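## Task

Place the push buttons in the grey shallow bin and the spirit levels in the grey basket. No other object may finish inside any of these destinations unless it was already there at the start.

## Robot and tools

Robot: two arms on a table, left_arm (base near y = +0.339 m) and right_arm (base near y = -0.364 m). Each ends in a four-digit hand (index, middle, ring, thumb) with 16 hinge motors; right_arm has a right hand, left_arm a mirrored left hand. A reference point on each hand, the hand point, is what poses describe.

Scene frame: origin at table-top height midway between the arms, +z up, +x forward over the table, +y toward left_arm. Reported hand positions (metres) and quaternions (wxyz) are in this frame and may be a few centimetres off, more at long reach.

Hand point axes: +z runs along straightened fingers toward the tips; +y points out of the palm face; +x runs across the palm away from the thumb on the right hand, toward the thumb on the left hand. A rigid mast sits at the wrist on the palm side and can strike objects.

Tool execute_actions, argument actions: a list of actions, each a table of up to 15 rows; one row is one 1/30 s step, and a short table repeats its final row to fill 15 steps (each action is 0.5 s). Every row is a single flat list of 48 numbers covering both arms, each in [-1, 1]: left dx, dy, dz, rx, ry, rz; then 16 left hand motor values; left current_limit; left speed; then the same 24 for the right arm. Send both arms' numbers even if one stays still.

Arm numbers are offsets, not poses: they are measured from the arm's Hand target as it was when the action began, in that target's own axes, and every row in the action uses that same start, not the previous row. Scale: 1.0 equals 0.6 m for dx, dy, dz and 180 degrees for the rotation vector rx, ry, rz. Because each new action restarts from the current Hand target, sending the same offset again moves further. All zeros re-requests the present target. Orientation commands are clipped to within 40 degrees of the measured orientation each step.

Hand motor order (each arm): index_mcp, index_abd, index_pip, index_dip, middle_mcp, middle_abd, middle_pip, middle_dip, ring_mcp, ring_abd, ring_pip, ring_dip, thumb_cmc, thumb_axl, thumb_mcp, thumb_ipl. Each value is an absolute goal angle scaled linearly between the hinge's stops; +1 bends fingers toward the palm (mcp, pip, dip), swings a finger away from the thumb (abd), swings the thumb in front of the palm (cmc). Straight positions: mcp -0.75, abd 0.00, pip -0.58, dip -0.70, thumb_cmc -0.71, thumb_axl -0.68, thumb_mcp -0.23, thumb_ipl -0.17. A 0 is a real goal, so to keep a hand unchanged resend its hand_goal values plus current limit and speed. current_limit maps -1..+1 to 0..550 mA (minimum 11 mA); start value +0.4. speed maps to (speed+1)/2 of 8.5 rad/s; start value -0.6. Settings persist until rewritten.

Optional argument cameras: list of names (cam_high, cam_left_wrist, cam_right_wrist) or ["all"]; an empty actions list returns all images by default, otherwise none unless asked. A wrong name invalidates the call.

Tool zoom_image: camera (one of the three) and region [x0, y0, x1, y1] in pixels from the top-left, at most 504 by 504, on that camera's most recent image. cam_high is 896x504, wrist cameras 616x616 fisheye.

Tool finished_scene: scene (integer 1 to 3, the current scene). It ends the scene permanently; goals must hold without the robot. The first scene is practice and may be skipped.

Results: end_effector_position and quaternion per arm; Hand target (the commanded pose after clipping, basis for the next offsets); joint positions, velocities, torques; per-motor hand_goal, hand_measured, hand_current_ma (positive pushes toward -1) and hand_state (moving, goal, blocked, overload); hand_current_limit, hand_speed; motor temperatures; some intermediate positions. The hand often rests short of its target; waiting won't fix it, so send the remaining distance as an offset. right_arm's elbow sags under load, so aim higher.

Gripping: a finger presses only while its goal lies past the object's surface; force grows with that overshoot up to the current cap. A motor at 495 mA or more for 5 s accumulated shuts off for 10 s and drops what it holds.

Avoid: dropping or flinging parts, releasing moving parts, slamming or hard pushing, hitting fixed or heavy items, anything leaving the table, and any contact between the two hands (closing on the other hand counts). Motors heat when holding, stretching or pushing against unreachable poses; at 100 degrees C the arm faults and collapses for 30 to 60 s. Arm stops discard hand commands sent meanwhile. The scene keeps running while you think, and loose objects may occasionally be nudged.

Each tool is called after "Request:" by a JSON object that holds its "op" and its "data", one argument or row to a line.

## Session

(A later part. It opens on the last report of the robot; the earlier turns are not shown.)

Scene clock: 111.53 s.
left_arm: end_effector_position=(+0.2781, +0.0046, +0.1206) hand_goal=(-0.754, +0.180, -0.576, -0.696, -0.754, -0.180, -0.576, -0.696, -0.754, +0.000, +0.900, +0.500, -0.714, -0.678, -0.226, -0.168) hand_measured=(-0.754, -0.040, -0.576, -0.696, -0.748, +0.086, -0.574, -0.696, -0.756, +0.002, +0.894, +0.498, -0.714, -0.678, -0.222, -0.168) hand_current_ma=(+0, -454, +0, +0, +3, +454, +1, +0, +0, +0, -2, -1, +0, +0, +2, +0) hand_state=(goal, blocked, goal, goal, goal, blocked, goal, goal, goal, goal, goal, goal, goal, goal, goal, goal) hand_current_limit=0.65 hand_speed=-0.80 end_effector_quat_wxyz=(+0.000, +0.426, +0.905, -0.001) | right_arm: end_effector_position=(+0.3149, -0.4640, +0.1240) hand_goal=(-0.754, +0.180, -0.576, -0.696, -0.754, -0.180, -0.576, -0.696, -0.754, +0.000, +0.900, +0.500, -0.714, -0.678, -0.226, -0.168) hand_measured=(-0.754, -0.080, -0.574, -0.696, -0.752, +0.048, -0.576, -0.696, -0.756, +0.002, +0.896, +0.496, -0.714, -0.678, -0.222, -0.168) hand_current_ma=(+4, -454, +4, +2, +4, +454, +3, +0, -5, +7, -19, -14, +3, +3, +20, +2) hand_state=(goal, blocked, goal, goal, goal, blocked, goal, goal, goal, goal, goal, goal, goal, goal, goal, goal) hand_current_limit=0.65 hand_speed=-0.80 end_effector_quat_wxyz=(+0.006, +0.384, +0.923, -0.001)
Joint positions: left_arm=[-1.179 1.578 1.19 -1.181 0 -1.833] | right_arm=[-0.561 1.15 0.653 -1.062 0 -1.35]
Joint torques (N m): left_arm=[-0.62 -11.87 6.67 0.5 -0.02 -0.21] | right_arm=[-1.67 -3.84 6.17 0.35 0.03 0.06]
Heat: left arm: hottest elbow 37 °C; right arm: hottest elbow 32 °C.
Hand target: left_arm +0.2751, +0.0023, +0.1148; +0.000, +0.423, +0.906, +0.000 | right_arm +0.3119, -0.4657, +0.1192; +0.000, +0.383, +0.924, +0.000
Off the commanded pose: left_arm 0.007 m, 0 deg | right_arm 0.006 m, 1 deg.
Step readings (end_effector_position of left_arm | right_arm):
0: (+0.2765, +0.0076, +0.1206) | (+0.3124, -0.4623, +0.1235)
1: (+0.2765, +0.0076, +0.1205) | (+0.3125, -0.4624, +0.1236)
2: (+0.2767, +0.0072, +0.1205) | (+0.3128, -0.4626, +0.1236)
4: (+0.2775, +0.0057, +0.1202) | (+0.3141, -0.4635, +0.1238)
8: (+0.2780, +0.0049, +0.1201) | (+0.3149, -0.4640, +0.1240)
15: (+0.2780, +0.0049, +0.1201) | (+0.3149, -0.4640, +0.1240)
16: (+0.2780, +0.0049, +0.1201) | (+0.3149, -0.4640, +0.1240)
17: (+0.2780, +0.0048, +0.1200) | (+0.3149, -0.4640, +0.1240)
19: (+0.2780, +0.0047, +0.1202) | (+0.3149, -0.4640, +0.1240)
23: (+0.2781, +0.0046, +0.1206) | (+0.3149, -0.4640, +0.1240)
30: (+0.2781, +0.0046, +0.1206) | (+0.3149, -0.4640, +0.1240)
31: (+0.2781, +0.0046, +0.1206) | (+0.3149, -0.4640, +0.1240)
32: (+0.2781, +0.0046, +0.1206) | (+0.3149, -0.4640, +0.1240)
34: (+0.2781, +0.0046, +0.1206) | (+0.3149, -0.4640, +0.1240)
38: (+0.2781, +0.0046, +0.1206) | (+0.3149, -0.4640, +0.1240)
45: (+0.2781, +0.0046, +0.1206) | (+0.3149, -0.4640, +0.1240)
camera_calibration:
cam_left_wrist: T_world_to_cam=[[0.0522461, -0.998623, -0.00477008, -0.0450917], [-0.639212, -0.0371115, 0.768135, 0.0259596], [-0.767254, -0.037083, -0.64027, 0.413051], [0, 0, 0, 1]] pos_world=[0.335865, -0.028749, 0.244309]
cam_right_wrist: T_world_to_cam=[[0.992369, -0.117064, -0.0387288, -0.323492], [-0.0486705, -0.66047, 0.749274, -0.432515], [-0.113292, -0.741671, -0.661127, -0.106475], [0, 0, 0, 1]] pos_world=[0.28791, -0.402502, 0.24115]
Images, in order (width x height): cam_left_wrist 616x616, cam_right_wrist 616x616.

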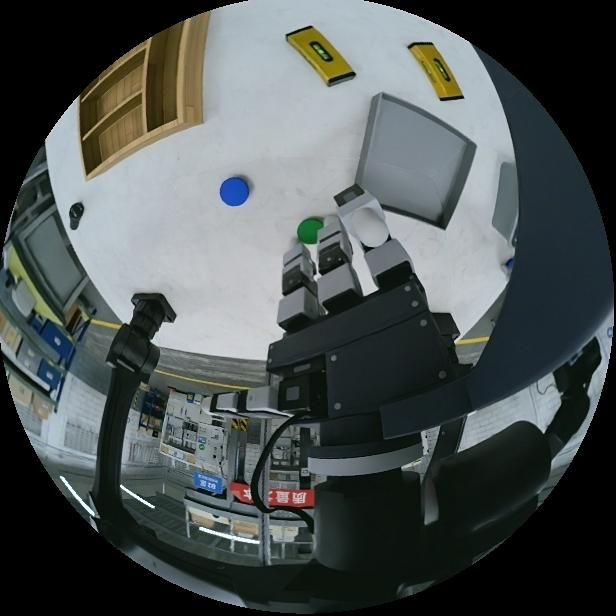

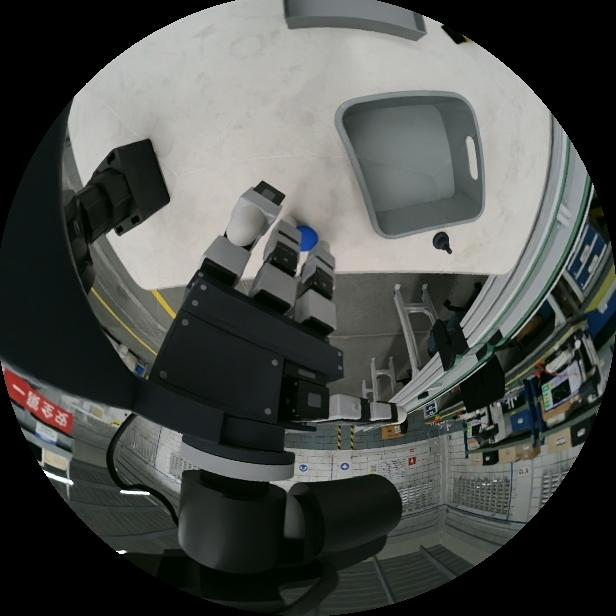

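Request:
{"op": "execute_actions", "data": {
  "actions": [
    [[0,0,-0.02,0,0,0,-0.754,0.18,-0.576,-0.696,-0.754,-0.18,-0.576,-0.696,-0.754,0,0.9,0.5,-0.714,-0.678,-0.226,-0.168,0.65,-0.8,0,0,-0.02,0,0,0,-0.754,0.18,-0.576,-0.696,-0.754,-0.18,-0.576,-0.696,-0.754,0,0.9,0.5,-0.714,-0.678,-0.226,-0.168,0.65,-0.8]],
    [[0,0,-0.03,0,0,0,-0.754,0.18,-0.576,-0.696,-0.754,-0.18,-0.576,-0.696,-0.754,0,0.9,0.5,-0.714,-0.678,-0.226,-0.168,0.65,-0.8,0,0,-0.03,0,0,0,-0.754,0.18,-0.576,-0.696,-0.754,-0.18,-0.576,-0.696,-0.754,0,0.9,0.5,-0.714,-0.678,-0.226,-0.168,0.65,-0.8]],
    [[0,0,-0.04,0,0,0,-0.754,0.18,-0.576,-0.696,-0.754,-0.18,-0.576,-0.696,-0.754,0,0.9,0.5,-0.714,-0.678,-0.226,-0.168,0.65,-0.8,0,0,-0.04,0,0,0,-0.754,0.18,-0.576,-0.696,-0.754,-0.18,-0.576,-0.696,-0.754,0,0.9,0.5,-0.714,-0.678,-0.226,-0.168,0.65,-0.8]],
    [[0,0,-0.06,0,0,0,-0.754,0.18,-0.576,-0.696,-0.754,-0.18,-0.576,-0.696,-0.754,0,0.9,0.5,-0.714,-0.678,-0.226,-0.168,0.65,-0.8,0,0,-0.06,0,0,0,-0.754,0.18,-0.576,-0.696,-0.754,-0.18,-0.576,-0.696,-0.754,0,0.9,0.5,-0.714,-0.678,-0.226,-0.168,0.65,-0.8]]
  ],
  "cameras": ["cam_left_wrist", "cam_right_wrist"]
}}

Request:
{"op": "zoom_image", "data": {
  "camera": "cam_left_wrist",
  "region": [220, 150, 420, 350]
}}

Request:
{"op": "zoom_image", "data": {
  "camera": "cam_right_wrist",
  "region": [240, 170, 380, 310]
}}

Scene clock: 121.43 s.
left_arm: end_effector_position=(+0.2737, +0.0143, +0.1872) hand_goal=(-0.754, +0.180, -0.576, -0.696, -0.754, -0.180, -0.576, -0.696, -0.754, +0.000, +0.900, +0.500, -0.714, -0.678, -0.226, -0.168) hand_measured=(-0.754, -0.034, -0.576, -0.696, -0.748, +0.086, -0.574, -0.696, -0.756, +0.002, +0.894, +0.498, -0.714, -0.678, -0.222, -0.168) hand_current_ma=(+0, -454, +0, +0, +3, +454, +1, +0, +0, +0, -2, -1, +0, +0, +2, +0) hand_state=(goal, blocked, goal, goal, goal, blocked, goal, goal, goal, goal, goal, goal, goal, goal, goal, goal) hand_current_limit=0.65 hand_speed=-0.80 end_effector_quat_wxyz=(-0.016, +0.426, +0.904, +0.013) | right_arm: end_effector_position=(+0.3050, -0.4577, +0.1944) hand_goal=(-0.754, +0.180, -0.576, -0.696, -0.754, -0.180, -0.576, -0.696, -0.754, +0.000, +0.900, +0.500, -0.714, -0.678, -0.226, -0.168) hand_measured=(-0.752, -0.078, -0.574, -0.696, -0.752, +0.042, -0.576, -0.696, -0.756, +0.002, +0.896, +0.496, -0.714, -0.678, -0.222, -0.168) hand_current_ma=(+10, -454, +4, +2, +7, +454, +3, +0, -5, +7, -19, -14, +3, +3, +20, +2) hand_state=(goal, blocked, goal, goal, goal, blocked, goal, goal, goal, goal, goal, goal, goal, goal, goal, goal) hand_current_limit=0.65 hand_speed=-0.80 end_effector_quat_wxyz=(-0.012, +0.384, +0.923, +0.002)
Joint positions: left_arm=[-1.179 1.527 1.307 -1.392 0 -1.833] | right_arm=[-0.561 1.054 0.789 -1.332 0 -1.35]
Joint torques (N m): left_arm=[-0.44 -12.45 10.51 -0.64 -0.03 -0.22] | right_arm=[-1.67 -4.13 9.72 -0.39 0.05 0.06]
Heat: left arm: hottest elbow 37 °C; right arm: hottest elbow 31 °C.
Hand target: left_arm +0.2751, +0.0022, +0.2049; +0.000, +0.423, +0.906, +0.000 | right_arm +0.3119, -0.4657, +0.2092; +0.000, +0.383, +0.924, +0.000
Off the commanded pose: left_arm 0.021 m, 2 deg | right_arm 0.018 m, 1 deg.
Step readings (end_effector_position of left_arm | right_arm):
0: (+0.2781, +0.0046, +0.1206) | (+0.3149, -0.4640, +0.1240)
1: (+0.2779, +0.0049, +0.1211) | (+0.3143, -0.4636, +0.1244)
2: (+0.2779, +0.0051, +0.1213) | (+0.3138, -0.4633, +0.1249)
4: (+0.2778, +0.0053, +0.1215) | (+0.3126, -0.4625, +0.1252)
8: (+0.2777, +0.0054, +0.1215) | (+0.3120, -0.4621, +0.1251)
15: (+0.2777, +0.0054, +0.1215) | (+0.3119, -0.4621, +0.1251)
16: (+0.2771, +0.0067, +0.1225) | (+0.3112, -0.4616, +0.1263)
17: (+0.2763, +0.0086, +0.1234) | (+0.3084, -0.4598, +0.1271)
19: (+0.2742, +0.0131, +0.1246) | (+0.3035, -0.4567, +0.1291)
23: (+0.2731, +0.0155, +0.1252) | (+0.3011, -0.4552, +0.1313)
30: (+0.2731, +0.0156, +0.1252) | (+0.3008, -0.4550, +0.1312)
31: (+0.2724, +0.0171, +0.1269) | (+0.3001, -0.4546, +0.1332)
32: (+0.2717, +0.0187, +0.1292) | (+0.2983, -0.4534, +0.1359)
34: (+0.2708, +0.0206, +0.1352) | (+0.2980, -0.4533, +0.1440)
38: (+0.2715, +0.0190, +0.1445) | (+0.3028, -0.4563, +0.1562)
45: (+0.2724, +0.0172, +0.1478) | (+0.3031, -0.4565, +0.1575)
46: (+0.2717, +0.0186, +0.1510) | (+0.3022, -0.4559, +0.1602)
47: (+0.2709, +0.0203, +0.1556) | (+0.2995, -0.4542, +0.1638)
49: (+0.2704, +0.0215, +0.1663) | (+0.2988, -0.4538, +0.1751)
53: (+0.2730, +0.0158, +0.1828) | (+0.3049, -0.4577, +0.1926)
60: (+0.2738, +0.0141, +0.1871) | (+0.3050, -0.4577, +0.1944)
camera_calibration:
cam_left_wrist: T_world_to_cam=[[0.0517456, -0.9977, -0.0437835, -0.027391], [-0.625732, -0.0665601, 0.777193, -0.0326073], [-0.77832, -0.0128196, -0.627737, 0.452988], [0, 0, 0, 1]] pos_world=[0.333584, -0.0236912, 0.3085]
cam_right_wrist: T_world_to_cam=[[0.990658, -0.116005, -0.0716894, -0.302817], [-0.0256916, -0.675053, 0.737322, -0.49299], [-0.133927, -0.728592, -0.671727, -0.0420862], [0, 0, 0, 1]] pos_world=[0.281686, -0.398587, 0.313513]
Images, in order (width x height): cam_left_wrist 616x616, cam_right_wrist 616x616.

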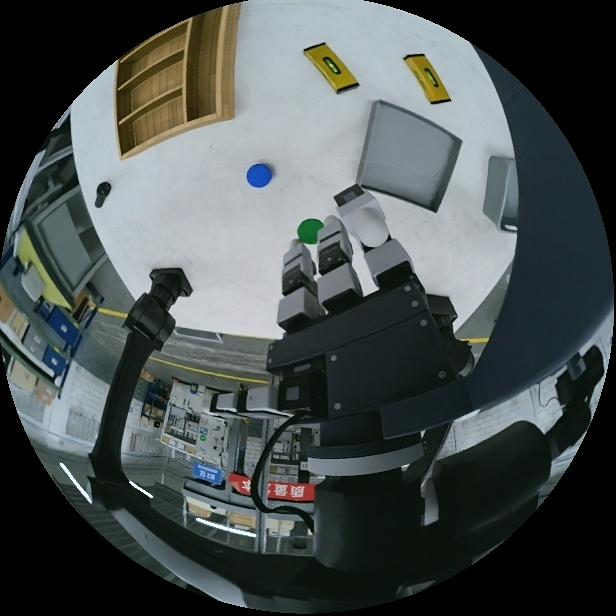

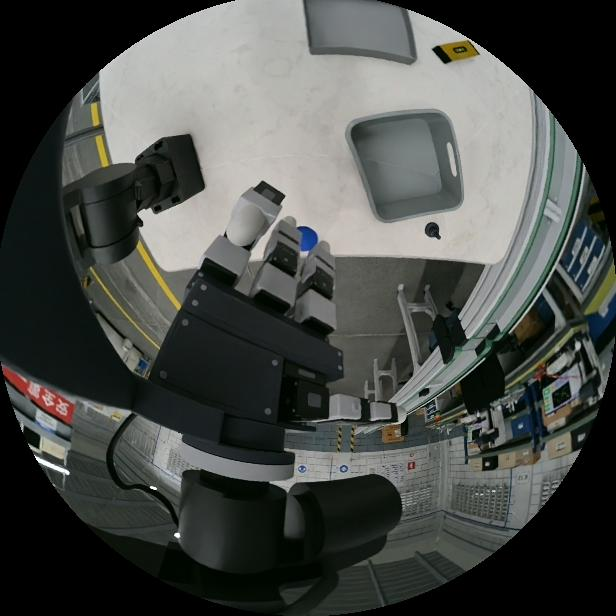

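Scaled by 2.520 from the camera's 616x616 image, which has a finer 880x880 frame.

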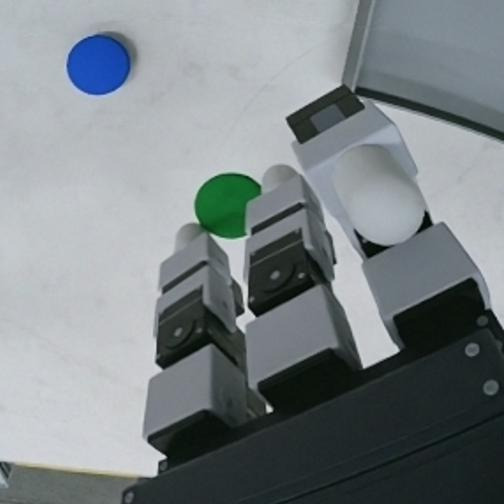

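Scaled by 3.600 from the camera's 616x616 image, which has a finer 880x880 frame.

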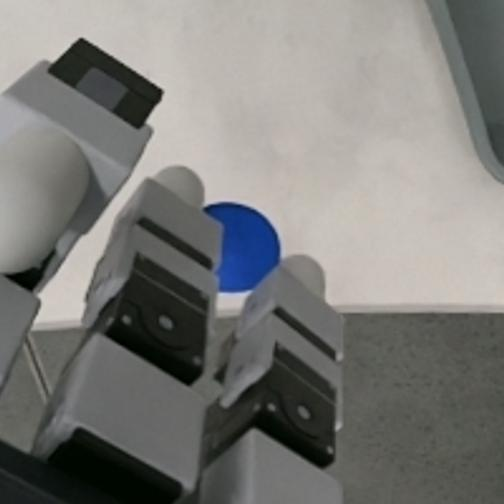

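Request:
{"op": "execute_actions", "data": {
  "actions": [
    [[-0.139,-0.0115,0,0,0,0,-0.754,0.18,-0.576,-0.696,-0.754,-0.18,-0.576,-0.696,-0.754,0,0.9,0.5,-0.714,-0.678,-0.226,-0.168,0.65,-0.8,0,0,-0.02,0,0,0.102,-0.754,0.18,-0.576,-0.696,-0.754,-0.18,-0.576,-0.696,-0.754,0,0.9,0.5,-0.714,-0.678,-0.226,-0.168,0.65,-0.8]],
    [[-0.139,-0.0115,0,0,0,0,-0.754,0.18,-0.576,-0.696,-0.754,-0.18,-0.576,-0.696,-0.754,0,0.9,0.5,-0.714,-0.678,-0.226,-0.168,0.65,-0.8,0,0,-0.02,0,0,0.102,-0.754,0.18,-0.576,-0.696,-0.754,-0.18,-0.576,-0.696,-0.754,0,0.9,0.5,-0.714,-0.678,-0.226,-0.168,0.65,-0.8]],
    [[0,0,0.05,0,0,0,-0.754,0.18,-0.576,-0.696,-0.754,-0.18,-0.576,-0.696,-0.754,0,0.9,0.5,-0.714,-0.678,-0.226,-0.168,0.65,-0.8,0,0,0,0,0,0.102,-0.754,0.18,-0.576,-0.696,-0.754,-0.18,-0.576,-0.696,-0.754,0,0.9,0.5,-0.714,-0.678,-0.226,-0.168,0.65,-0.8]]
  ],
  "cameras": ["cam_high", "cam_left_wrist"]
}}

Request:
{"op": "zoom_image", "data": {
  "camera": "cam_left_wrist",
  "region": [200, 110, 440, 350]
}}

Scene clock: 132.67 s.
left_arm: end_effector_position=(+0.3673, -0.1303, +0.1680) hand_goal=(-0.754, +0.180, -0.576, -0.696, -0.754, -0.180, -0.576, -0.696, -0.754, +0.000, +0.900, +0.500, -0.714, -0.678, -0.226, -0.168) hand_measured=(-0.754, -0.034, -0.576, -0.696, -0.750, +0.086, -0.574, -0.696, -0.756, +0.002, +0.894, +0.498, -0.714, -0.678, -0.220, -0.168) hand_current_ma=(+0, -454, +0, +0, +2, +454, +1, +0, +0, +0, -2, -1, +0, +0, +3, +0) hand_state=(goal, blocked, goal, goal, goal, blocked, goal, goal, goal, goal, goal, goal, goal, goal, goal, goal) hand_current_limit=0.65 hand_speed=-0.80 end_effector_quat_wxyz=(-0.011, +0.417, +0.909, +0.010) | right_arm: end_effector_position=(+0.3067, -0.4659, +0.2236) hand_goal=(-0.754, +0.180, -0.576, -0.696, -0.754, -0.180, -0.576, -0.696, -0.754, +0.000, +0.900, +0.500, -0.714, -0.678, -0.226, -0.168) hand_measured=(-0.752, -0.078, -0.574, -0.696, -0.752, +0.042, -0.576, -0.696, -0.756, +0.002, +0.896, +0.496, -0.712, -0.678, -0.222, -0.168) hand_current_ma=(+7, -454, +4, +2, +5, +454, +3, +0, -13, +7, -19, -13, +5, +3, +21, +2) hand_state=(goal, blocked, goal, goal, goal, blocked, goal, goal, goal, goal, goal, goal, goal, goal, goal, goal) hand_current_limit=0.65 hand_speed=-0.80 end_effector_quat_wxyz=(-0.005, +0.765, +0.644, -0.001)
Joint positions: left_arm=[-1.137 1.982 1.876 -1.494 -0.002 -1.81] | right_arm=[-0.292 0.923 0.789 -1.447 -0.003 -0.126]
Joint torques (N m): left_arm=[0.15 -21.6 8.05 0.25 0.06 0.1] | right_arm=[0.21 -2.73 9.02 -0.36 0.29 0.3]
Heat: left arm: hottest elbow 37 °C; right arm: hottest elbow 31 °C.
Hand target: left_arm +0.3716, -0.1345, +0.1748; +0.000, +0.423, +0.906, +0.000 | right_arm +0.3119, -0.4657, +0.2332; +0.000, +0.767, +0.642, +0.000
Off the commanded pose: left_arm 0.009 m, 2 deg | right_arm 0.011 m, 1 deg.
Step readings (end_effector_position of left_arm | right_arm):
0: (+0.2737, +0.0143, +0.1872) | (+0.3050, -0.4577, +0.1944)
1: (+0.2767, +0.0094, +0.1895) | (+0.3058, -0.4583, +0.1962)
2: (+0.2812, +0.0021, +0.1932) | (+0.3063, -0.4587, +0.1985)
4: (+0.2982, -0.0316, +0.1979) | (+0.3040, -0.4597, +0.2058)
8: (+0.3178, -0.0653, +0.1899) | (+0.3044, -0.4605, +0.2147)
15: (+0.3176, -0.0615, +0.1827) | (+0.3060, -0.4637, +0.2139)
16: (+0.3214, -0.0660, +0.1867) | (+0.3066, -0.4639, +0.2149)
17: (+0.3259, -0.0731, +0.1913) | (+0.3065, -0.4639, +0.2159)
19: (+0.3445, -0.1051, +0.1984) | (+0.3057, -0.4598, +0.2196)
23: (+0.3663, -0.1358, +0.1931) | (+0.3065, -0.4564, +0.2233)
30: (+0.3661, -0.1281, +0.1795) | (+0.3058, -0.4631, +0.2228)
31: (+0.3664, -0.1286, +0.1773) | (+0.3066, -0.4637, +0.2232)
32: (+0.3671, -0.1300, +0.1766) | (+0.3071, -0.4639, +0.2234)
34: (+0.3679, -0.1316, +0.1730) | (+0.3092, -0.4596, +0.2239)
38: (+0.3674, -0.1306, +0.1685) | (+0.3105, -0.4561, +0.2237)
45: (+0.3673, -0.1303, +0.1680) | (+0.3076, -0.4638, +0.2236)
camera_calibration:
cam_left_wrist: T_world_to_cam=[[0.0709487, -0.996904, -0.0338806, -0.185948], [-0.62961, -0.0711018, 0.773651, 0.032734], [-0.773665, -0.033558, -0.632706, 0.508336], [0, 0, 0, 1]] pos_world=[0.427084, -0.165987, 0.290002]
Images, in order (width x height): cam_high 896x504, cam_left_wrist 616x616.

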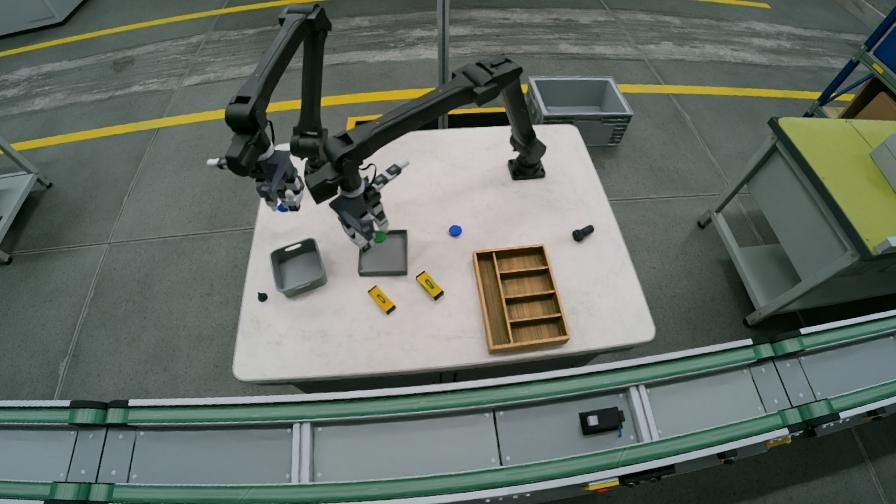

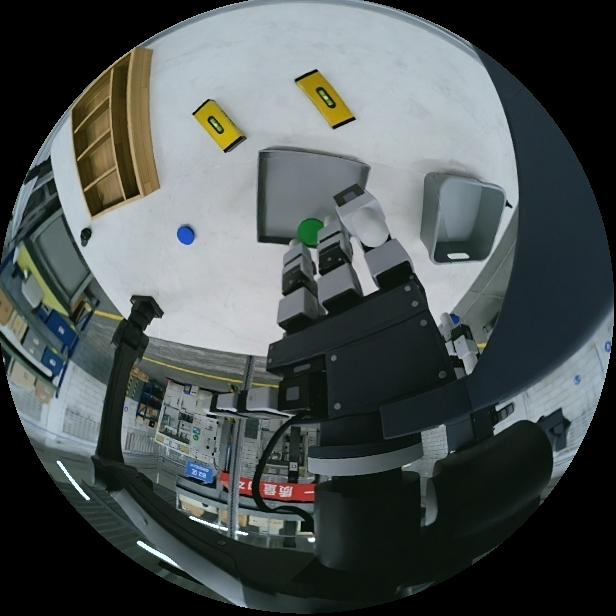

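Scaled by 2.100 from the camera's 616x616 image, which has a finer 880x880 frame.

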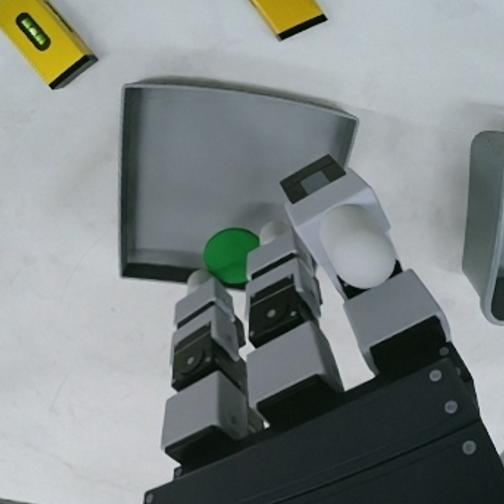

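Request:
{"op": "execute_actions", "data": {
  "actions": [
    [[-0.0107,0.0128,0.03,0,0,0,-0.754,0.18,-0.576,-0.696,-0.754,-0.18,-0.576,-0.696,-0.754,0,0.9,0.5,-0.714,-0.678,-0.226,-0.168,0.65,-0.8,0,0,0,0,0,0,-0.754,0.18,-0.576,-0.696,-0.754,-0.18,-0.576,-0.696,-0.754,0,0.9,0.5,-0.714,-0.678,-0.226,-0.168,0.65,-0.8]],
    [[0,0,0.015,0,0,0,-0.754,0.18,-0.576,-0.696,-0.754,-0.18,-0.576,-0.696,-0.754,0,0.9,0.5,-0.714,-0.678,-0.226,-0.168,0.65,-0.8,0,0,0,0,0,0,-0.754,0.18,-0.576,-0.696,-0.754,-0.18,-0.576,-0.696,-0.754,0,0.9,0.5,-0.714,-0.678,-0.226,-0.168,0.65,-0.8]]
  ],
  "cameras": ["cam_left_wrist"]
}}

Request:
{"op": "zoom_image", "data": {
  "camera": "cam_left_wrist",
  "region": [200, 110, 440, 350]
}}

Scene clock: 140.67 s.
left_arm: end_effector_position=(+0.3761, -0.1305, +0.1449) hand_goal=(-0.754, +0.180, -0.576, -0.696, -0.754, -0.180, -0.576, -0.696, -0.754, +0.000, +0.900, +0.500, -0.714, -0.678, -0.226, -0.168) hand_measured=(-0.754, -0.034, -0.576, -0.696, -0.750, +0.086, -0.574, -0.696, -0.756, +0.002, +0.894, +0.498, -0.714, -0.678, -0.220, -0.168) hand_current_ma=(+0, -454, +0, +0, +2, +454, +1, +0, +0, +0, -2, -1, +0, +0, +3, +0) hand_state=(goal, blocked, goal, goal, goal, blocked, goal, goal, goal, goal, goal, goal, goal, goal, goal, goal) hand_current_limit=0.65 hand_speed=-0.80 end_effector_quat_wxyz=(-0.008, +0.418, +0.908, +0.008) | right_arm: end_effector_position=(+0.3066, -0.4662, +0.2237) hand_goal=(-0.754, +0.180, -0.576, -0.696, -0.754, -0.180, -0.576, -0.696, -0.754, +0.000, +0.900, +0.500, -0.714, -0.678, -0.226, -0.168) hand_measured=(-0.752, -0.078, -0.574, -0.696, -0.752, +0.042, -0.576, -0.696, -0.756, +0.002, +0.896, +0.496, -0.712, -0.678, -0.222, -0.168) hand_current_ma=(+7, -454, +4, +2, +5, +454, +3, +0, -13, +7, -19, -13, +5, +3, +21, +2) hand_state=(goal, blocked, goal, goal, goal, blocked, goal, goal, goal, goal, goal, goal, goal, goal, goal, goal) hand_current_limit=0.65 hand_speed=-0.80 end_effector_quat_wxyz=(-0.005, +0.766, +0.643, -0.001)
Joint positions: left_arm=[-1.124 1.999 1.842 -1.437 -0.002 -1.796] | right_arm=[-0.292 0.923 0.789 -1.447 -0.003 -0.124]
Joint torques (N m): left_arm=[0.32 -20.78 7.69 0.38 0.05 0.1] | right_arm=[0.32 -2.61 9.05 -0.34 0.29 0.33]
Heat: left arm: hottest elbow 38 °C; right arm: hottest elbow 31 °C.
Hand target: left_arm +0.3818, -0.1344, +0.1478; +0.000, +0.423, +0.906, +0.000 | right_arm +0.3119, -0.4657, +0.2332; +0.000, +0.767, +0.642, +0.000
Off the commanded pose: left_arm 0.007 m, 1 deg | right_arm 0.011 m, 1 deg.
Step readings (end_effector_position of left_arm | right_arm):
0: (+0.3673, -0.1303, +0.1680) | (+0.3067, -0.4659, +0.2236)
1: (+0.3682, -0.1305, +0.1664) | (+0.3067, -0.4660, +0.2236)
2: (+0.3693, -0.1319, +0.1650) | (+0.3067, -0.4661, +0.2237)
4: (+0.3718, -0.1333, +0.1619) | (+0.3066, -0.4661, +0.2237)
8: (+0.3748, -0.1319, +0.1562) | (+0.3066, -0.4661, +0.2237)
15: (+0.3762, -0.1307, +0.1538) | (+0.3066, -0.4662, +0.2237)
16: (+0.3763, -0.1309, +0.1528) | (+0.3066, -0.4662, +0.2237)
17: (+0.3765, -0.1314, +0.1515) | (+0.3066, -0.4662, +0.2237)
19: (+0.3769, -0.1320, +0.1491) | (+0.3066, -0.4662, +0.2237)
23: (+0.3761, -0.1306, +0.1452) | (+0.3066, -0.4662, +0.2237)
30: (+0.3761, -0.1305, +0.1449) | (+0.3066, -0.4662, +0.2237)
camera_calibration:
cam_left_wrist: T_world_to_cam=[[0.0699703, -0.99715, -0.0282131, -0.188144], [-0.631575, -0.0661743, 0.772485, 0.0576505], [-0.772151, -0.0362323, -0.634406, 0.49991], [0, 0, 0, 1]] pos_world=[0.435581, -0.16568, 0.267303]
Images, in order (width x height): cam_left_wrist 616x616.

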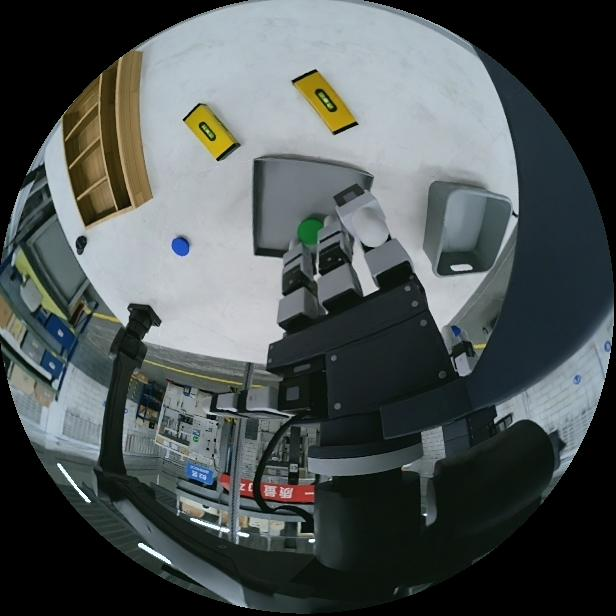

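Scaled by 2.100 from the camera's 616x616 image, which has a finer 880x880 frame.

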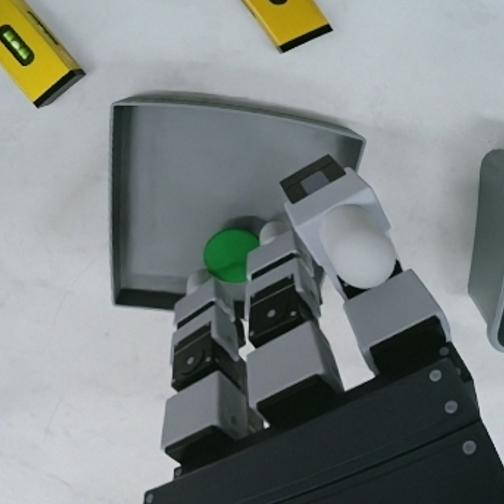

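Request:
{"op": "execute_actions", "data": {
  "actions": [
    [[0,0,0.015,0,0,0,-0.754,0.18,-0.576,-0.696,-0.754,-0.18,-0.576,-0.696,-0.754,0,0.9,0.5,-0.714,-0.678,-0.226,-0.168,0.65,-0.8,0,0,0,0,0,0,-0.754,0.18,-0.576,-0.696,-0.754,-0.18,-0.576,-0.696,-0.754,0,0.9,0.5,-0.714,-0.678,-0.226,-0.168,0.65,-0.8]],
    [[0,0,0.012,0,0,0,-0.754,0.18,-0.576,-0.696,-0.754,-0.18,-0.576,-0.696,-0.754,0,0.9,0.5,-0.714,-0.678,-0.226,-0.168,0.65,-0.8,0,0,0,0,0,0,-0.754,0.18,-0.576,-0.696,-0.754,-0.18,-0.576,-0.696,-0.754,0,0.9,0.5,-0.714,-0.678,-0.226,-0.168,0.65,-0.8]]
  ],
  "cameras": ["cam_left_wrist"]
}}

Request:
{"op": "zoom_image", "data": {
  "camera": "cam_left_wrist",
  "region": [200, 110, 440, 350]
}}

Scene clock: 145.70 s.
left_arm: end_effector_position=(+0.3765, -0.1313, +0.1355) hand_goal=(-0.754, +0.180, -0.576, -0.696, -0.754, -0.180, -0.576, -0.696, -0.754, +0.000, +0.900, +0.500, -0.714, -0.678, -0.226, -0.168) hand_measured=(-0.754, -0.034, -0.576, -0.696, -0.748, +0.086, -0.574, -0.696, -0.756, +0.002, +0.894, +0.498, -0.714, -0.678, -0.220, -0.168) hand_current_ma=(+0, -454, +0, +0, +3, +454, +1, +0, +0, +0, -2, -1, +0, +0, +3, +0) hand_state=(goal, blocked, goal, goal, goal, blocked, goal, goal, goal, goal, goal, goal, goal, goal, goal, goal) hand_current_limit=0.65 hand_speed=-0.80 end_effector_quat_wxyz=(-0.006, +0.418, +0.908, +0.006) | right_arm: end_effector_position=(+0.3066, -0.4662, +0.2237) hand_goal=(-0.754, +0.180, -0.576, -0.696, -0.754, -0.180, -0.576, -0.696, -0.754, +0.000, +0.900, +0.500, -0.714, -0.678, -0.226, -0.168) hand_measured=(-0.752, -0.078, -0.574, -0.696, -0.752, +0.042, -0.576, -0.696, -0.756, +0.002, +0.896, +0.496, -0.712, -0.678, -0.222, -0.168) hand_current_ma=(+7, -454, +4, +2, +5, +454, +3, +0, -13, +7, -19, -13, +5, +3, +21, +2) hand_state=(goal, blocked, goal, goal, goal, blocked, goal, goal, goal, goal, goal, goal, goal, goal, goal, goal) hand_current_limit=0.65 hand_speed=-0.80 end_effector_quat_wxyz=(-0.005, +0.766, +0.643, -0.001)
Joint positions: left_arm=[-1.124 2.001 1.822 -1.408 -0.002 -1.796] | right_arm=[-0.292 0.923 0.789 -1.447 -0.003 -0.124]
Joint torques (N m): left_arm=[0.62 -20.37 7.1 0.84 0.06 0.09] | right_arm=[0.21 -2.61 9.03 -0.34 0.3 0.33]
Heat: left arm: hottest elbow 38 °C; right arm: hottest elbow 31 °C.
Hand target: left_arm +0.3818, -0.1344, +0.1316; +0.000, +0.423, +0.906, +0.000 | right_arm +0.3119, -0.4657, +0.2332; +0.000, +0.767, +0.642, +0.000
Off the commanded pose: left_arm 0.007 m, 1 deg | right_arm 0.011 m, 1 deg.
Step readings (end_effector_position of left_arm | right_arm):
0: (+0.3761, -0.1305, +0.1449) | (+0.3066, -0.4662, +0.2237)
1: (+0.3762, -0.1307, +0.1438) | (+0.3066, -0.4662, +0.2237)
2: (+0.3764, -0.1312, +0.1425) | (+0.3066, -0.4662, +0.2237)
4: (+0.3768, -0.1318, +0.1403) | (+0.3066, -0.4662, +0.2237)
8: (+0.3764, -0.1311, +0.1372) | (+0.3066, -0.4662, +0.2237)
15: (+0.3764, -0.1312, +0.1372) | (+0.3066, -0.4662, +0.2237)
16: (+0.3765, -0.1313, +0.1364) | (+0.3066, -0.4662, +0.2237)
17: (+0.3765, -0.1312, +0.1356) | (+0.3066, -0.4662, +0.2237)
19: (+0.3765, -0.1313, +0.1355) | (+0.3066, -0.4662, +0.2237)
23: (+0.3765, -0.1313, +0.1355) | (+0.3066, -0.4662, +0.2237)
30: (+0.3765, -0.1313, +0.1355) | (+0.3066, -0.4662, +0.2237)
camera_calibration:
cam_left_wrist: T_world_to_cam=[[0.0696095, -0.997318, -0.0226257, -0.189812], [-0.633816, -0.0617299, 0.771017, 0.066749], [-0.770345, -0.0393296, -0.636413, 0.493491], [0, 0, 0, 1]] pos_world=[0.435678, -0.165774, 0.258305]
Images, in order (width x height): cam_left_wrist 616x616.

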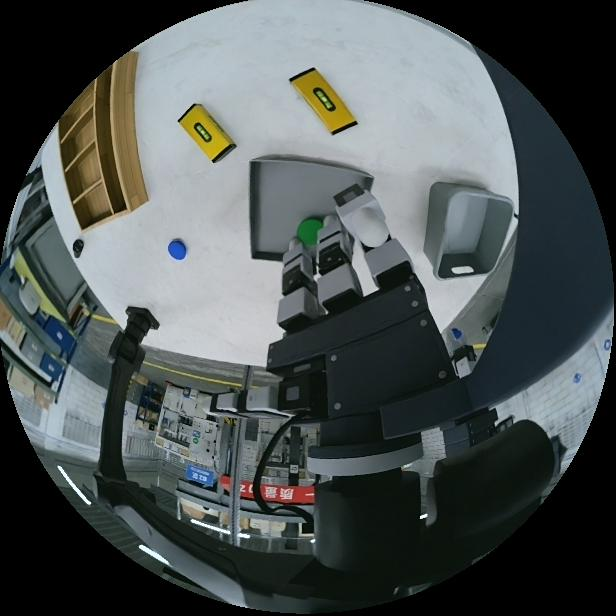

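Scaled by 2.100 from the camera's 616x616 image, which has a finer 880x880 frame.

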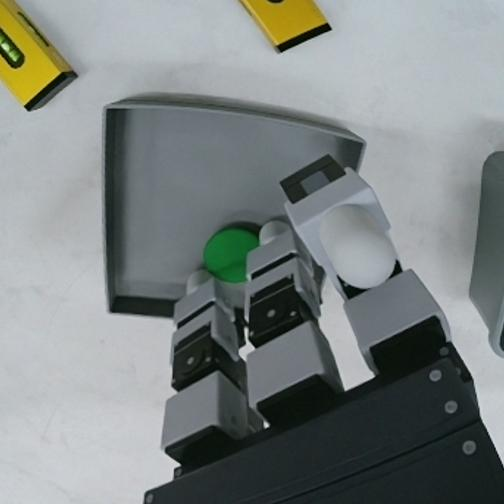

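Request:
{"op": "execute_actions", "data": {
  "actions": [
    [[0,0,0,0,0,0,-0.754,-0.08,-0.576,-0.696,-0.754,0.13,-0.576,-0.696,-0.754,0,0.9,0.5,-0.714,-0.678,-0.226,-0.168,0.4,-0.85,0,0,-0.03,0,0,0,-0.754,0.18,-0.576,-0.696,-0.754,-0.18,-0.576,-0.696,-0.754,0,0.9,0.5,-0.714,-0.678,-0.226,-0.168,0.65,-0.8]],
    [[0,0,0,0,0,0,-0.754,-0.13,-0.576,-0.696,-0.754,0.18,-0.576,-0.696,-0.754,0,0.9,0.5,-0.714,-0.678,-0.226,-0.168,0.4,-0.85,0,0,-0.03,0,0,0,-0.754,0.18,-0.576,-0.696,-0.754,-0.18,-0.576,-0.696,-0.754,0,0.9,0.5,-0.714,-0.678,-0.226,-0.168,0.65,-0.8]],
    [[0,0,-0.05,0,0,0,-0.754,-0.14,-0.576,-0.696,-0.754,0.18,-0.576,-0.696,-0.754,0,0.9,0.5,-0.714,-0.678,-0.226,-0.168,0.4,-0.85,0,0,0,0,0,0,-0.754,0.18,-0.576,-0.696,-0.754,-0.18,-0.576,-0.696,-0.754,0,0.9,0.5,-0.714,-0.678,-0.226,-0.168,0.65,-0.8]],
    [[0,0,-0.08,0,0,0,-0.754,-0.18,-0.576,-0.696,-0.754,0.2,-0.576,-0.696,-0.754,0,0.9,0.5,-0.714,-0.678,-0.226,-0.168,0.4,-0.8,0,0,0,0,0,0,-0.754,0.18,-0.576,-0.696,-0.754,-0.18,-0.576,-0.696,-0.754,0,0.9,0.5,-0.714,-0.678,-0.226,-0.168,0.65,-0.8]]
  ],
  "cameras": ["cam_left_wrist"]
}}

Request:
{"op": "zoom_image", "data": {
  "camera": "cam_left_wrist",
  "region": [200, 110, 440, 350]
}}

Scene clock: 158.37 s.
left_arm: end_effector_position=(+0.3743, -0.1270, +0.1893) hand_goal=(-0.754, -0.180, -0.576, -0.696, -0.754, +0.200, -0.576, -0.696, -0.754, +0.000, +0.900, +0.500, -0.714, -0.678, -0.226, -0.168) hand_measured=(-0.752, -0.176, -0.576, -0.696, -0.752, +0.196, -0.574, -0.696, -0.756, +0.002, +0.894, +0.498, -0.714, -0.678, -0.220, -0.168) hand_current_ma=(+0, +1, +0, +0, +0, -1, +0, +0, +0, +0, -2, -1, +0, +0, +4, +0) hand_state=(goal, goal, goal, goal, goal, goal, goal, goal, goal, goal, goal, goal, goal, goal, goal, goal) hand_current_limit=0.40 hand_speed=-0.80 end_effector_quat_wxyz=(-0.016, +0.418, +0.908, +0.014) | right_arm: end_effector_position=(+0.3030, -0.4650, +0.2493) hand_goal=(-0.754, +0.180, -0.576, -0.696, -0.754, -0.180, -0.576, -0.696, -0.754, +0.000, +0.900, +0.500, -0.714, -0.678, -0.226, -0.168) hand_measured=(-0.752, -0.078, -0.574, -0.696, -0.752, +0.042, -0.576, -0.696, -0.756, +0.002, +0.896, +0.496, -0.712, -0.678, -0.222, -0.168) hand_current_ma=(+8, -454, +4, +2, +8, +454, +3, +0, -9, +7, -19, -13, +5, +3, +21, +2) hand_state=(goal, blocked, goal, goal, goal, blocked, goal, goal, goal, goal, goal, goal, goal, goal, goal, goal) hand_current_limit=0.65 hand_speed=-0.80 end_effector_quat_wxyz=(-0.015, +0.766, +0.643, -0.008)
Joint positions: left_arm=[-1.124 1.988 1.939 -1.565 -0.002 -1.795] | right_arm=[-0.292 0.921 0.861 -1.544 -0.003 -0.124]
Joint torques (N m): left_arm=[0.21 -21.66 10.54 -0.65 0.04 0.09] | right_arm=[0.21 -3.08 10.33 -0.43 0.27 0.32]
Motor temperatures (°C): left_arm=[24 34 37 25 26 26] | right_arm=[24 25 32 24 24 26]
Heat: left arm: hottest elbow 37 °C; right arm: hottest elbow 32 °C.
Hand target: left_arm +0.3818, -0.1345, +0.2096; +0.000, +0.423, +0.906, +0.000 | right_arm +0.3119, -0.4657, +0.2692; +0.000, +0.767, +0.642, +0.000
Off the commanded pose: left_arm 0.023 m, 2 deg | right_arm 0.022 m, 2 deg.
Step readings (end_effector_position of left_arm | right_arm):
0: (+0.3765, -0.1313, +0.1355) | (+0.3066, -0.4662, +0.2237)
1: (+0.3765, -0.1313, +0.1355) | (+0.3054, -0.4658, +0.2239)
2: (+0.3765, -0.1313, +0.1355) | (+0.3035, -0.4652, +0.2248)
4: (+0.3765, -0.1313, +0.1355) | (+0.3008, -0.4644, +0.2265)
8: (+0.3765, -0.1313, +0.1355) | (+0.3010, -0.4644, +0.2292)
15: (+0.3765, -0.1313, +0.1355) | (+0.3006, -0.4643, +0.2291)
16: (+0.3765, -0.1313, +0.1355) | (+0.3001, -0.4642, +0.2306)
17: (+0.3765, -0.1313, +0.1355) | (+0.2988, -0.4638, +0.2327)
19: (+0.3765, -0.1313, +0.1355) | (+0.2989, -0.4638, +0.2393)
23: (+0.3765, -0.1313, +0.1355) | (+0.3034, -0.4652, +0.2491)
30: (+0.3765, -0.1313, +0.1355) | (+0.3030, -0.4650, +0.2493)
31: (+0.3758, -0.1299, +0.1364) | (+0.3030, -0.4650, +0.2493)
32: (+0.3748, -0.1281, +0.1369) | (+0.3030, -0.4650, +0.2493)
34: (+0.3738, -0.1261, +0.1374) | (+0.3030, -0.4650, +0.2493)
38: (+0.3730, -0.1246, +0.1377) | (+0.3030, -0.4650, +0.2493)
45: (+0.3728, -0.1243, +0.1378) | (+0.3030, -0.4650, +0.2493)
46: (+0.3721, -0.1229, +0.1425) | (+0.3030, -0.4650, +0.2493)
47: (+0.3712, -0.1211, +0.1470) | (+0.3030, -0.4650, +0.2493)
49: (+0.3705, -0.1197, +0.1582) | (+0.3030, -0.4650, +0.2493)
53: (+0.3732, -0.1249, +0.1801) | (+0.3030, -0.4650, +0.2493)
60: (+0.3746, -0.1276, +0.1892) | (+0.3030, -0.4650, +0.2493)
camera_calibration:
cam_left_wrist: T_world_to_cam=[[0.0684349, -0.996577, -0.0463722, -0.1791], [-0.624492, -0.0790398, 0.777021, 0.017335], [-0.778027, -0.0242163, -0.627764, 0.529298], [0, 0, 0, 1]] pos_world=[0.434891, -0.164299, 0.310499]
Images, in order (width x height): cam_left_wrist 616x616.

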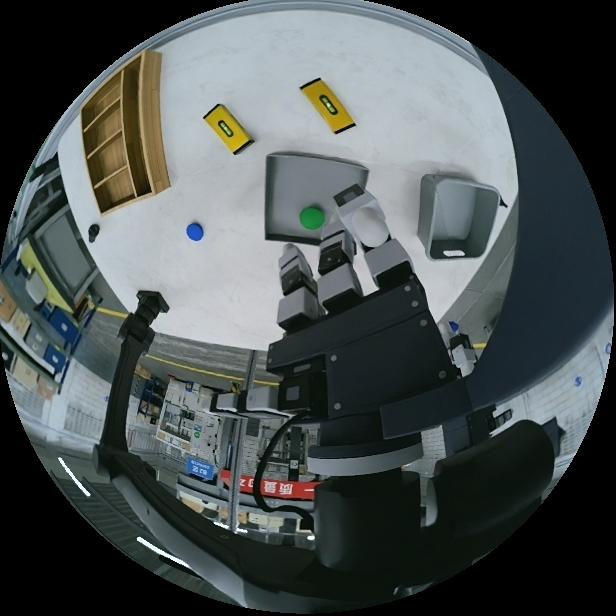

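Scaled by 2.100 from the camera's 616x616 image, which has a finer 880x880 frame.

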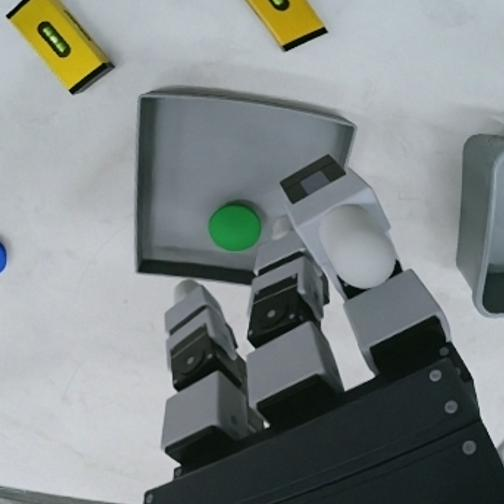

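Request:
{"op": "execute_actions", "data": {
  "actions": [
    [[0.119,0.068,0,0,0,0,-0.754,-0.22,-0.576,-0.696,-0.754,0.22,-0.576,-0.696,-0.754,0,0.9,0.5,-0.714,-0.678,-0.226,-0.168,0.4,-0.8,0.06,0.02,0,0,0,0,-0.754,0.18,-0.576,-0.696,-0.754,-0.18,-0.576,-0.696,-0.754,0,0.9,0.5,-0.714,-0.678,-0.226,-0.168,0.65,-0.8]],
    [[0.119,0.068,0,0,0,0,-0.754,-0.22,-0.576,-0.696,-0.754,0.22,-0.576,-0.696,-0.754,0,0.9,0.5,-0.714,-0.678,-0.226,-0.168,0.4,-0.8,0.1267,0.0419,0,0,0,0,-0.754,0.18,-0.576,-0.696,-0.754,-0.18,-0.576,-0.696,-0.754,0,0.9,0.5,-0.714,-0.678,-0.226,-0.168,0.65,-0.8]],
    [[0.119,0.068,0.02,0,0,0,-0.754,-0.22,-0.576,-0.696,-0.754,0.22,-0.576,-0.696,-0.754,0,0.9,0.5,-0.714,-0.678,-0.226,-0.168,0.4,-0.8,0.1267,0.0419,0,0,0,0,-0.754,0.18,-0.576,-0.696,-0.754,-0.18,-0.576,-0.696,-0.754,0,0.9,0.5,-0.714,-0.678,-0.226,-0.168,0.65,-0.8]]
  ],
  "cameras": ["all"]
}}

Request:
{"op": "zoom_image", "data": {
  "camera": "cam_left_wrist",
  "region": [200, 110, 440, 350]
}}

Request:
{"op": "zoom_image", "data": {
  "camera": "cam_right_wrist",
  "region": [200, 70, 440, 310]
}}

Scene clock: 171.47 s.
left_arm: end_effector_position=(+0.3303, +0.1209, +0.1889) hand_goal=(-0.754, -0.220, -0.576, -0.696, -0.754, +0.220, -0.576, -0.696, -0.754, +0.000, +0.900, +0.500, -0.714, -0.678, -0.226, -0.168) hand_measured=(-0.754, -0.218, -0.576, -0.696, -0.754, +0.220, -0.574, -0.696, -0.756, +0.002, +0.896, +0.498, -0.716, -0.678, -0.222, -0.168) hand_current_ma=(+0, +0, +0, +0, +0, +0, +0, +0, -1, +0, -1, -1, +0, +0, +2, +0) hand_state=(goal, goal, goal, goal, goal, goal, goal, goal, goal, goal, goal, goal, goal, goal, goal, goal) hand_current_limit=0.40 hand_speed=-0.80 end_effector_quat_wxyz=(-0.016, +0.413, +0.911, +0.009) | right_arm: end_effector_position=(+0.3950, -0.2896, +0.2502) hand_goal=(-0.754, +0.180, -0.576, -0.696, -0.754, -0.180, -0.576, -0.696, -0.754, +0.000, +0.900, +0.500, -0.714, -0.678, -0.226, -0.168) hand_measured=(-0.750, -0.078, -0.574, -0.696, -0.754, +0.042, -0.576, -0.696, -0.756, +0.002, +0.896, +0.498, -0.714, -0.678, -0.222, -0.168) hand_current_ma=(+15, -454, +4, +2, +0, +454, +3, +0, -8, +6, -19, -13, -2, +3, +23, +2) hand_state=(goal, blocked, goal, goal, goal, blocked, goal, goal, goal, goal, goal, goal, goal, goal, goal, goal) hand_current_limit=0.65 hand_speed=-0.80 end_effector_quat_wxyz=(-0.009, +0.758, +0.652, -0.021)
Joint positions: left_arm=[-0.92 1.372 1.15 -1.385 -0.003 -1.603] | right_arm=[0.354 1.216 1.064 -1.463 -0.002 0.499]
Joint torques (N m): left_arm=[-0.32 -9.52 9.29 0.2 0.04 0.09] | right_arm=[-1.73 -6.83 9.78 0.02 0.31 0.35]
Heat: left arm: hottest elbow 37 °C; right arm: hottest elbow 33 °C.
Hand target: left_arm +0.3380, +0.1083, +0.1978; +0.000, +0.423, +0.906, +0.000 | right_arm +0.4062, -0.2916, +0.2692; +0.000, +0.767, +0.642, +0.000
Off the commanded pose: left_arm 0.017 m, 2 deg | right_arm 0.022 m, 3 deg.
Step readings (end_effector_position of left_arm | right_arm):
0: (+0.3743, -0.1270, +0.1893) | (+0.3030, -0.4650, +0.2493)
1: (+0.3724, -0.1181, +0.1828) | (+0.3039, -0.4623, +0.2492)
2: (+0.3692, -0.1099, +0.1800) | (+0.3056, -0.4574, +0.2492)
4: (+0.3559, -0.0706, +0.1740) | (+0.3120, -0.4375, +0.2487)
8: (+0.3569, -0.0416, +0.1877) | (+0.3172, -0.4232, +0.2482)
15: (+0.3616, -0.0403, +0.2024) | (+0.3162, -0.4264, +0.2479)
16: (+0.3589, -0.0328, +0.1952) | (+0.3184, -0.4224, +0.2481)
17: (+0.3570, -0.0264, +0.1912) | (+0.3224, -0.4119, +0.2482)
19: (+0.3440, +0.0102, +0.1827) | (+0.3382, -0.3762, +0.2506)
23: (+0.3430, +0.0397, +0.1912) | (+0.3560, -0.3475, +0.2495)
30: (+0.3453, +0.0406, +0.2004) | (+0.3555, -0.3574, +0.2486)
31: (+0.3429, +0.0486, +0.1939) | (+0.3577, -0.3537, +0.2491)
32: (+0.3425, +0.0539, +0.1898) | (+0.3612, -0.3456, +0.2501)
34: (+0.3310, +0.0897, +0.1799) | (+0.3771, -0.3132, +0.2536)
38: (+0.3282, +0.1221, +0.1845) | (+0.3950, -0.2817, +0.2507)
45: (+0.3300, +0.1212, +0.1889) | (+0.3953, -0.2889, +0.2502)
camera_calibration:
cam_left_wrist: T_world_to_cam=[[0.0806018, -0.996025, -0.0379136, 0.0652564], [-0.621234, -0.0799454, 0.779536, 0.00834928], [-0.779469, -0.0392788, -0.625208, 0.502614], [0, 0, 0, 1]] pos_world=[0.391699, 0.0854066, 0.310204]
cam_right_wrist: T_world_to_cam=[[0.493381, -0.867853, -0.058367, -0.393099], [-0.527277, -0.351779, 0.773453, -0.13564], [-0.691776, -0.350831, -0.63116, 0.449507], [0, 0, 0, 1]] pos_world=[0.433385, -0.231166, 0.365678]

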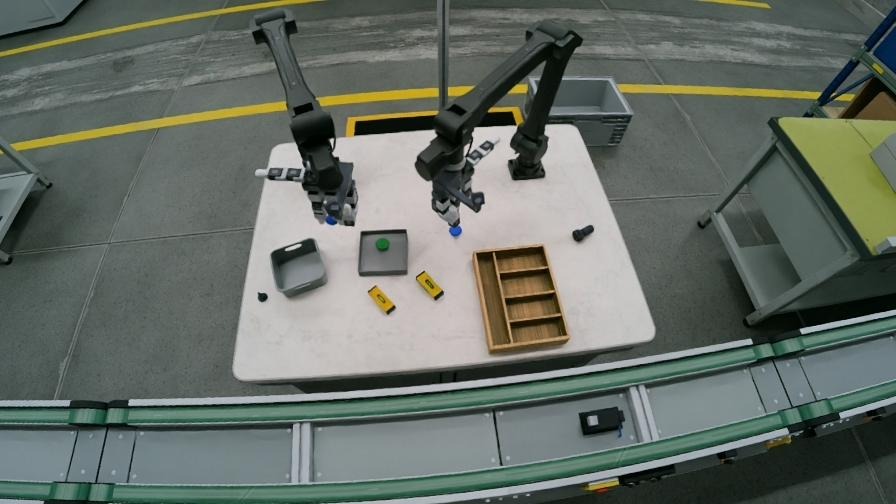

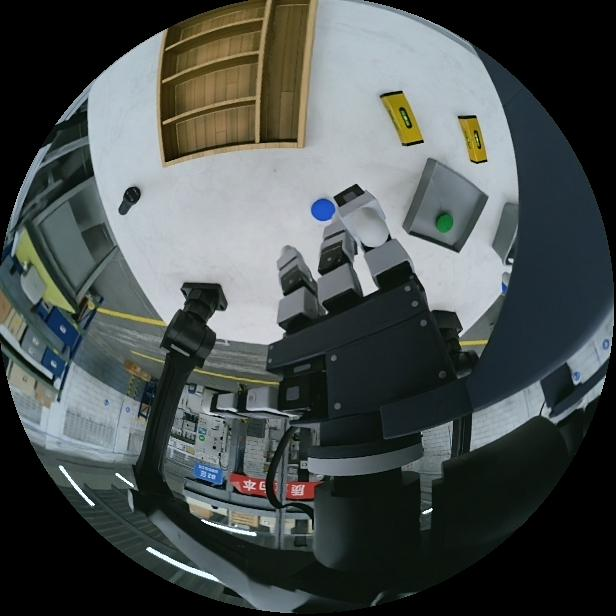

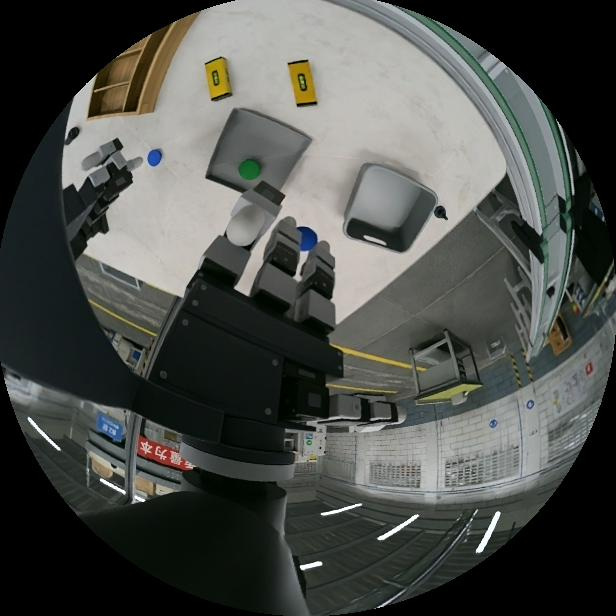

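Scaled by 2.100 from the camera's 616x616 image, which has a finer 880x880 frame.

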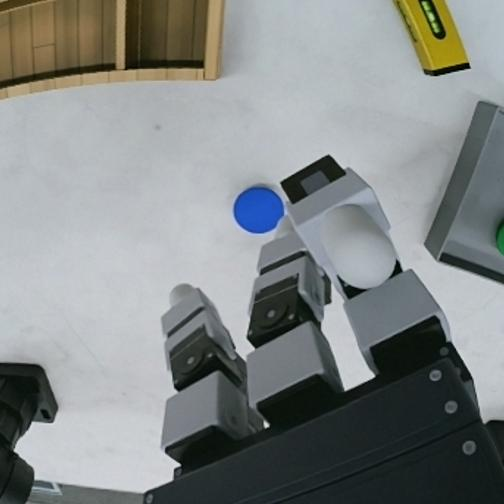

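Scaled by 2.100 from the camera's 616x616 image, which has a finer 880x880 frame.

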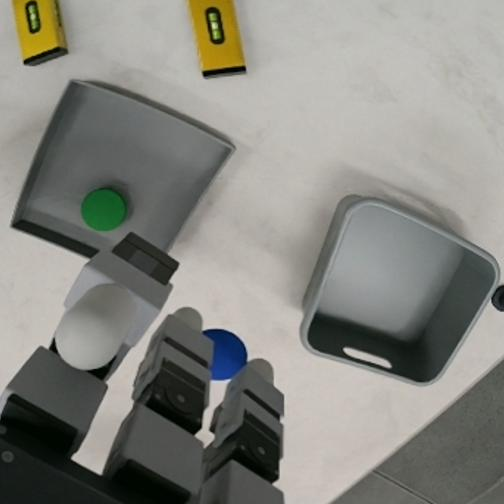

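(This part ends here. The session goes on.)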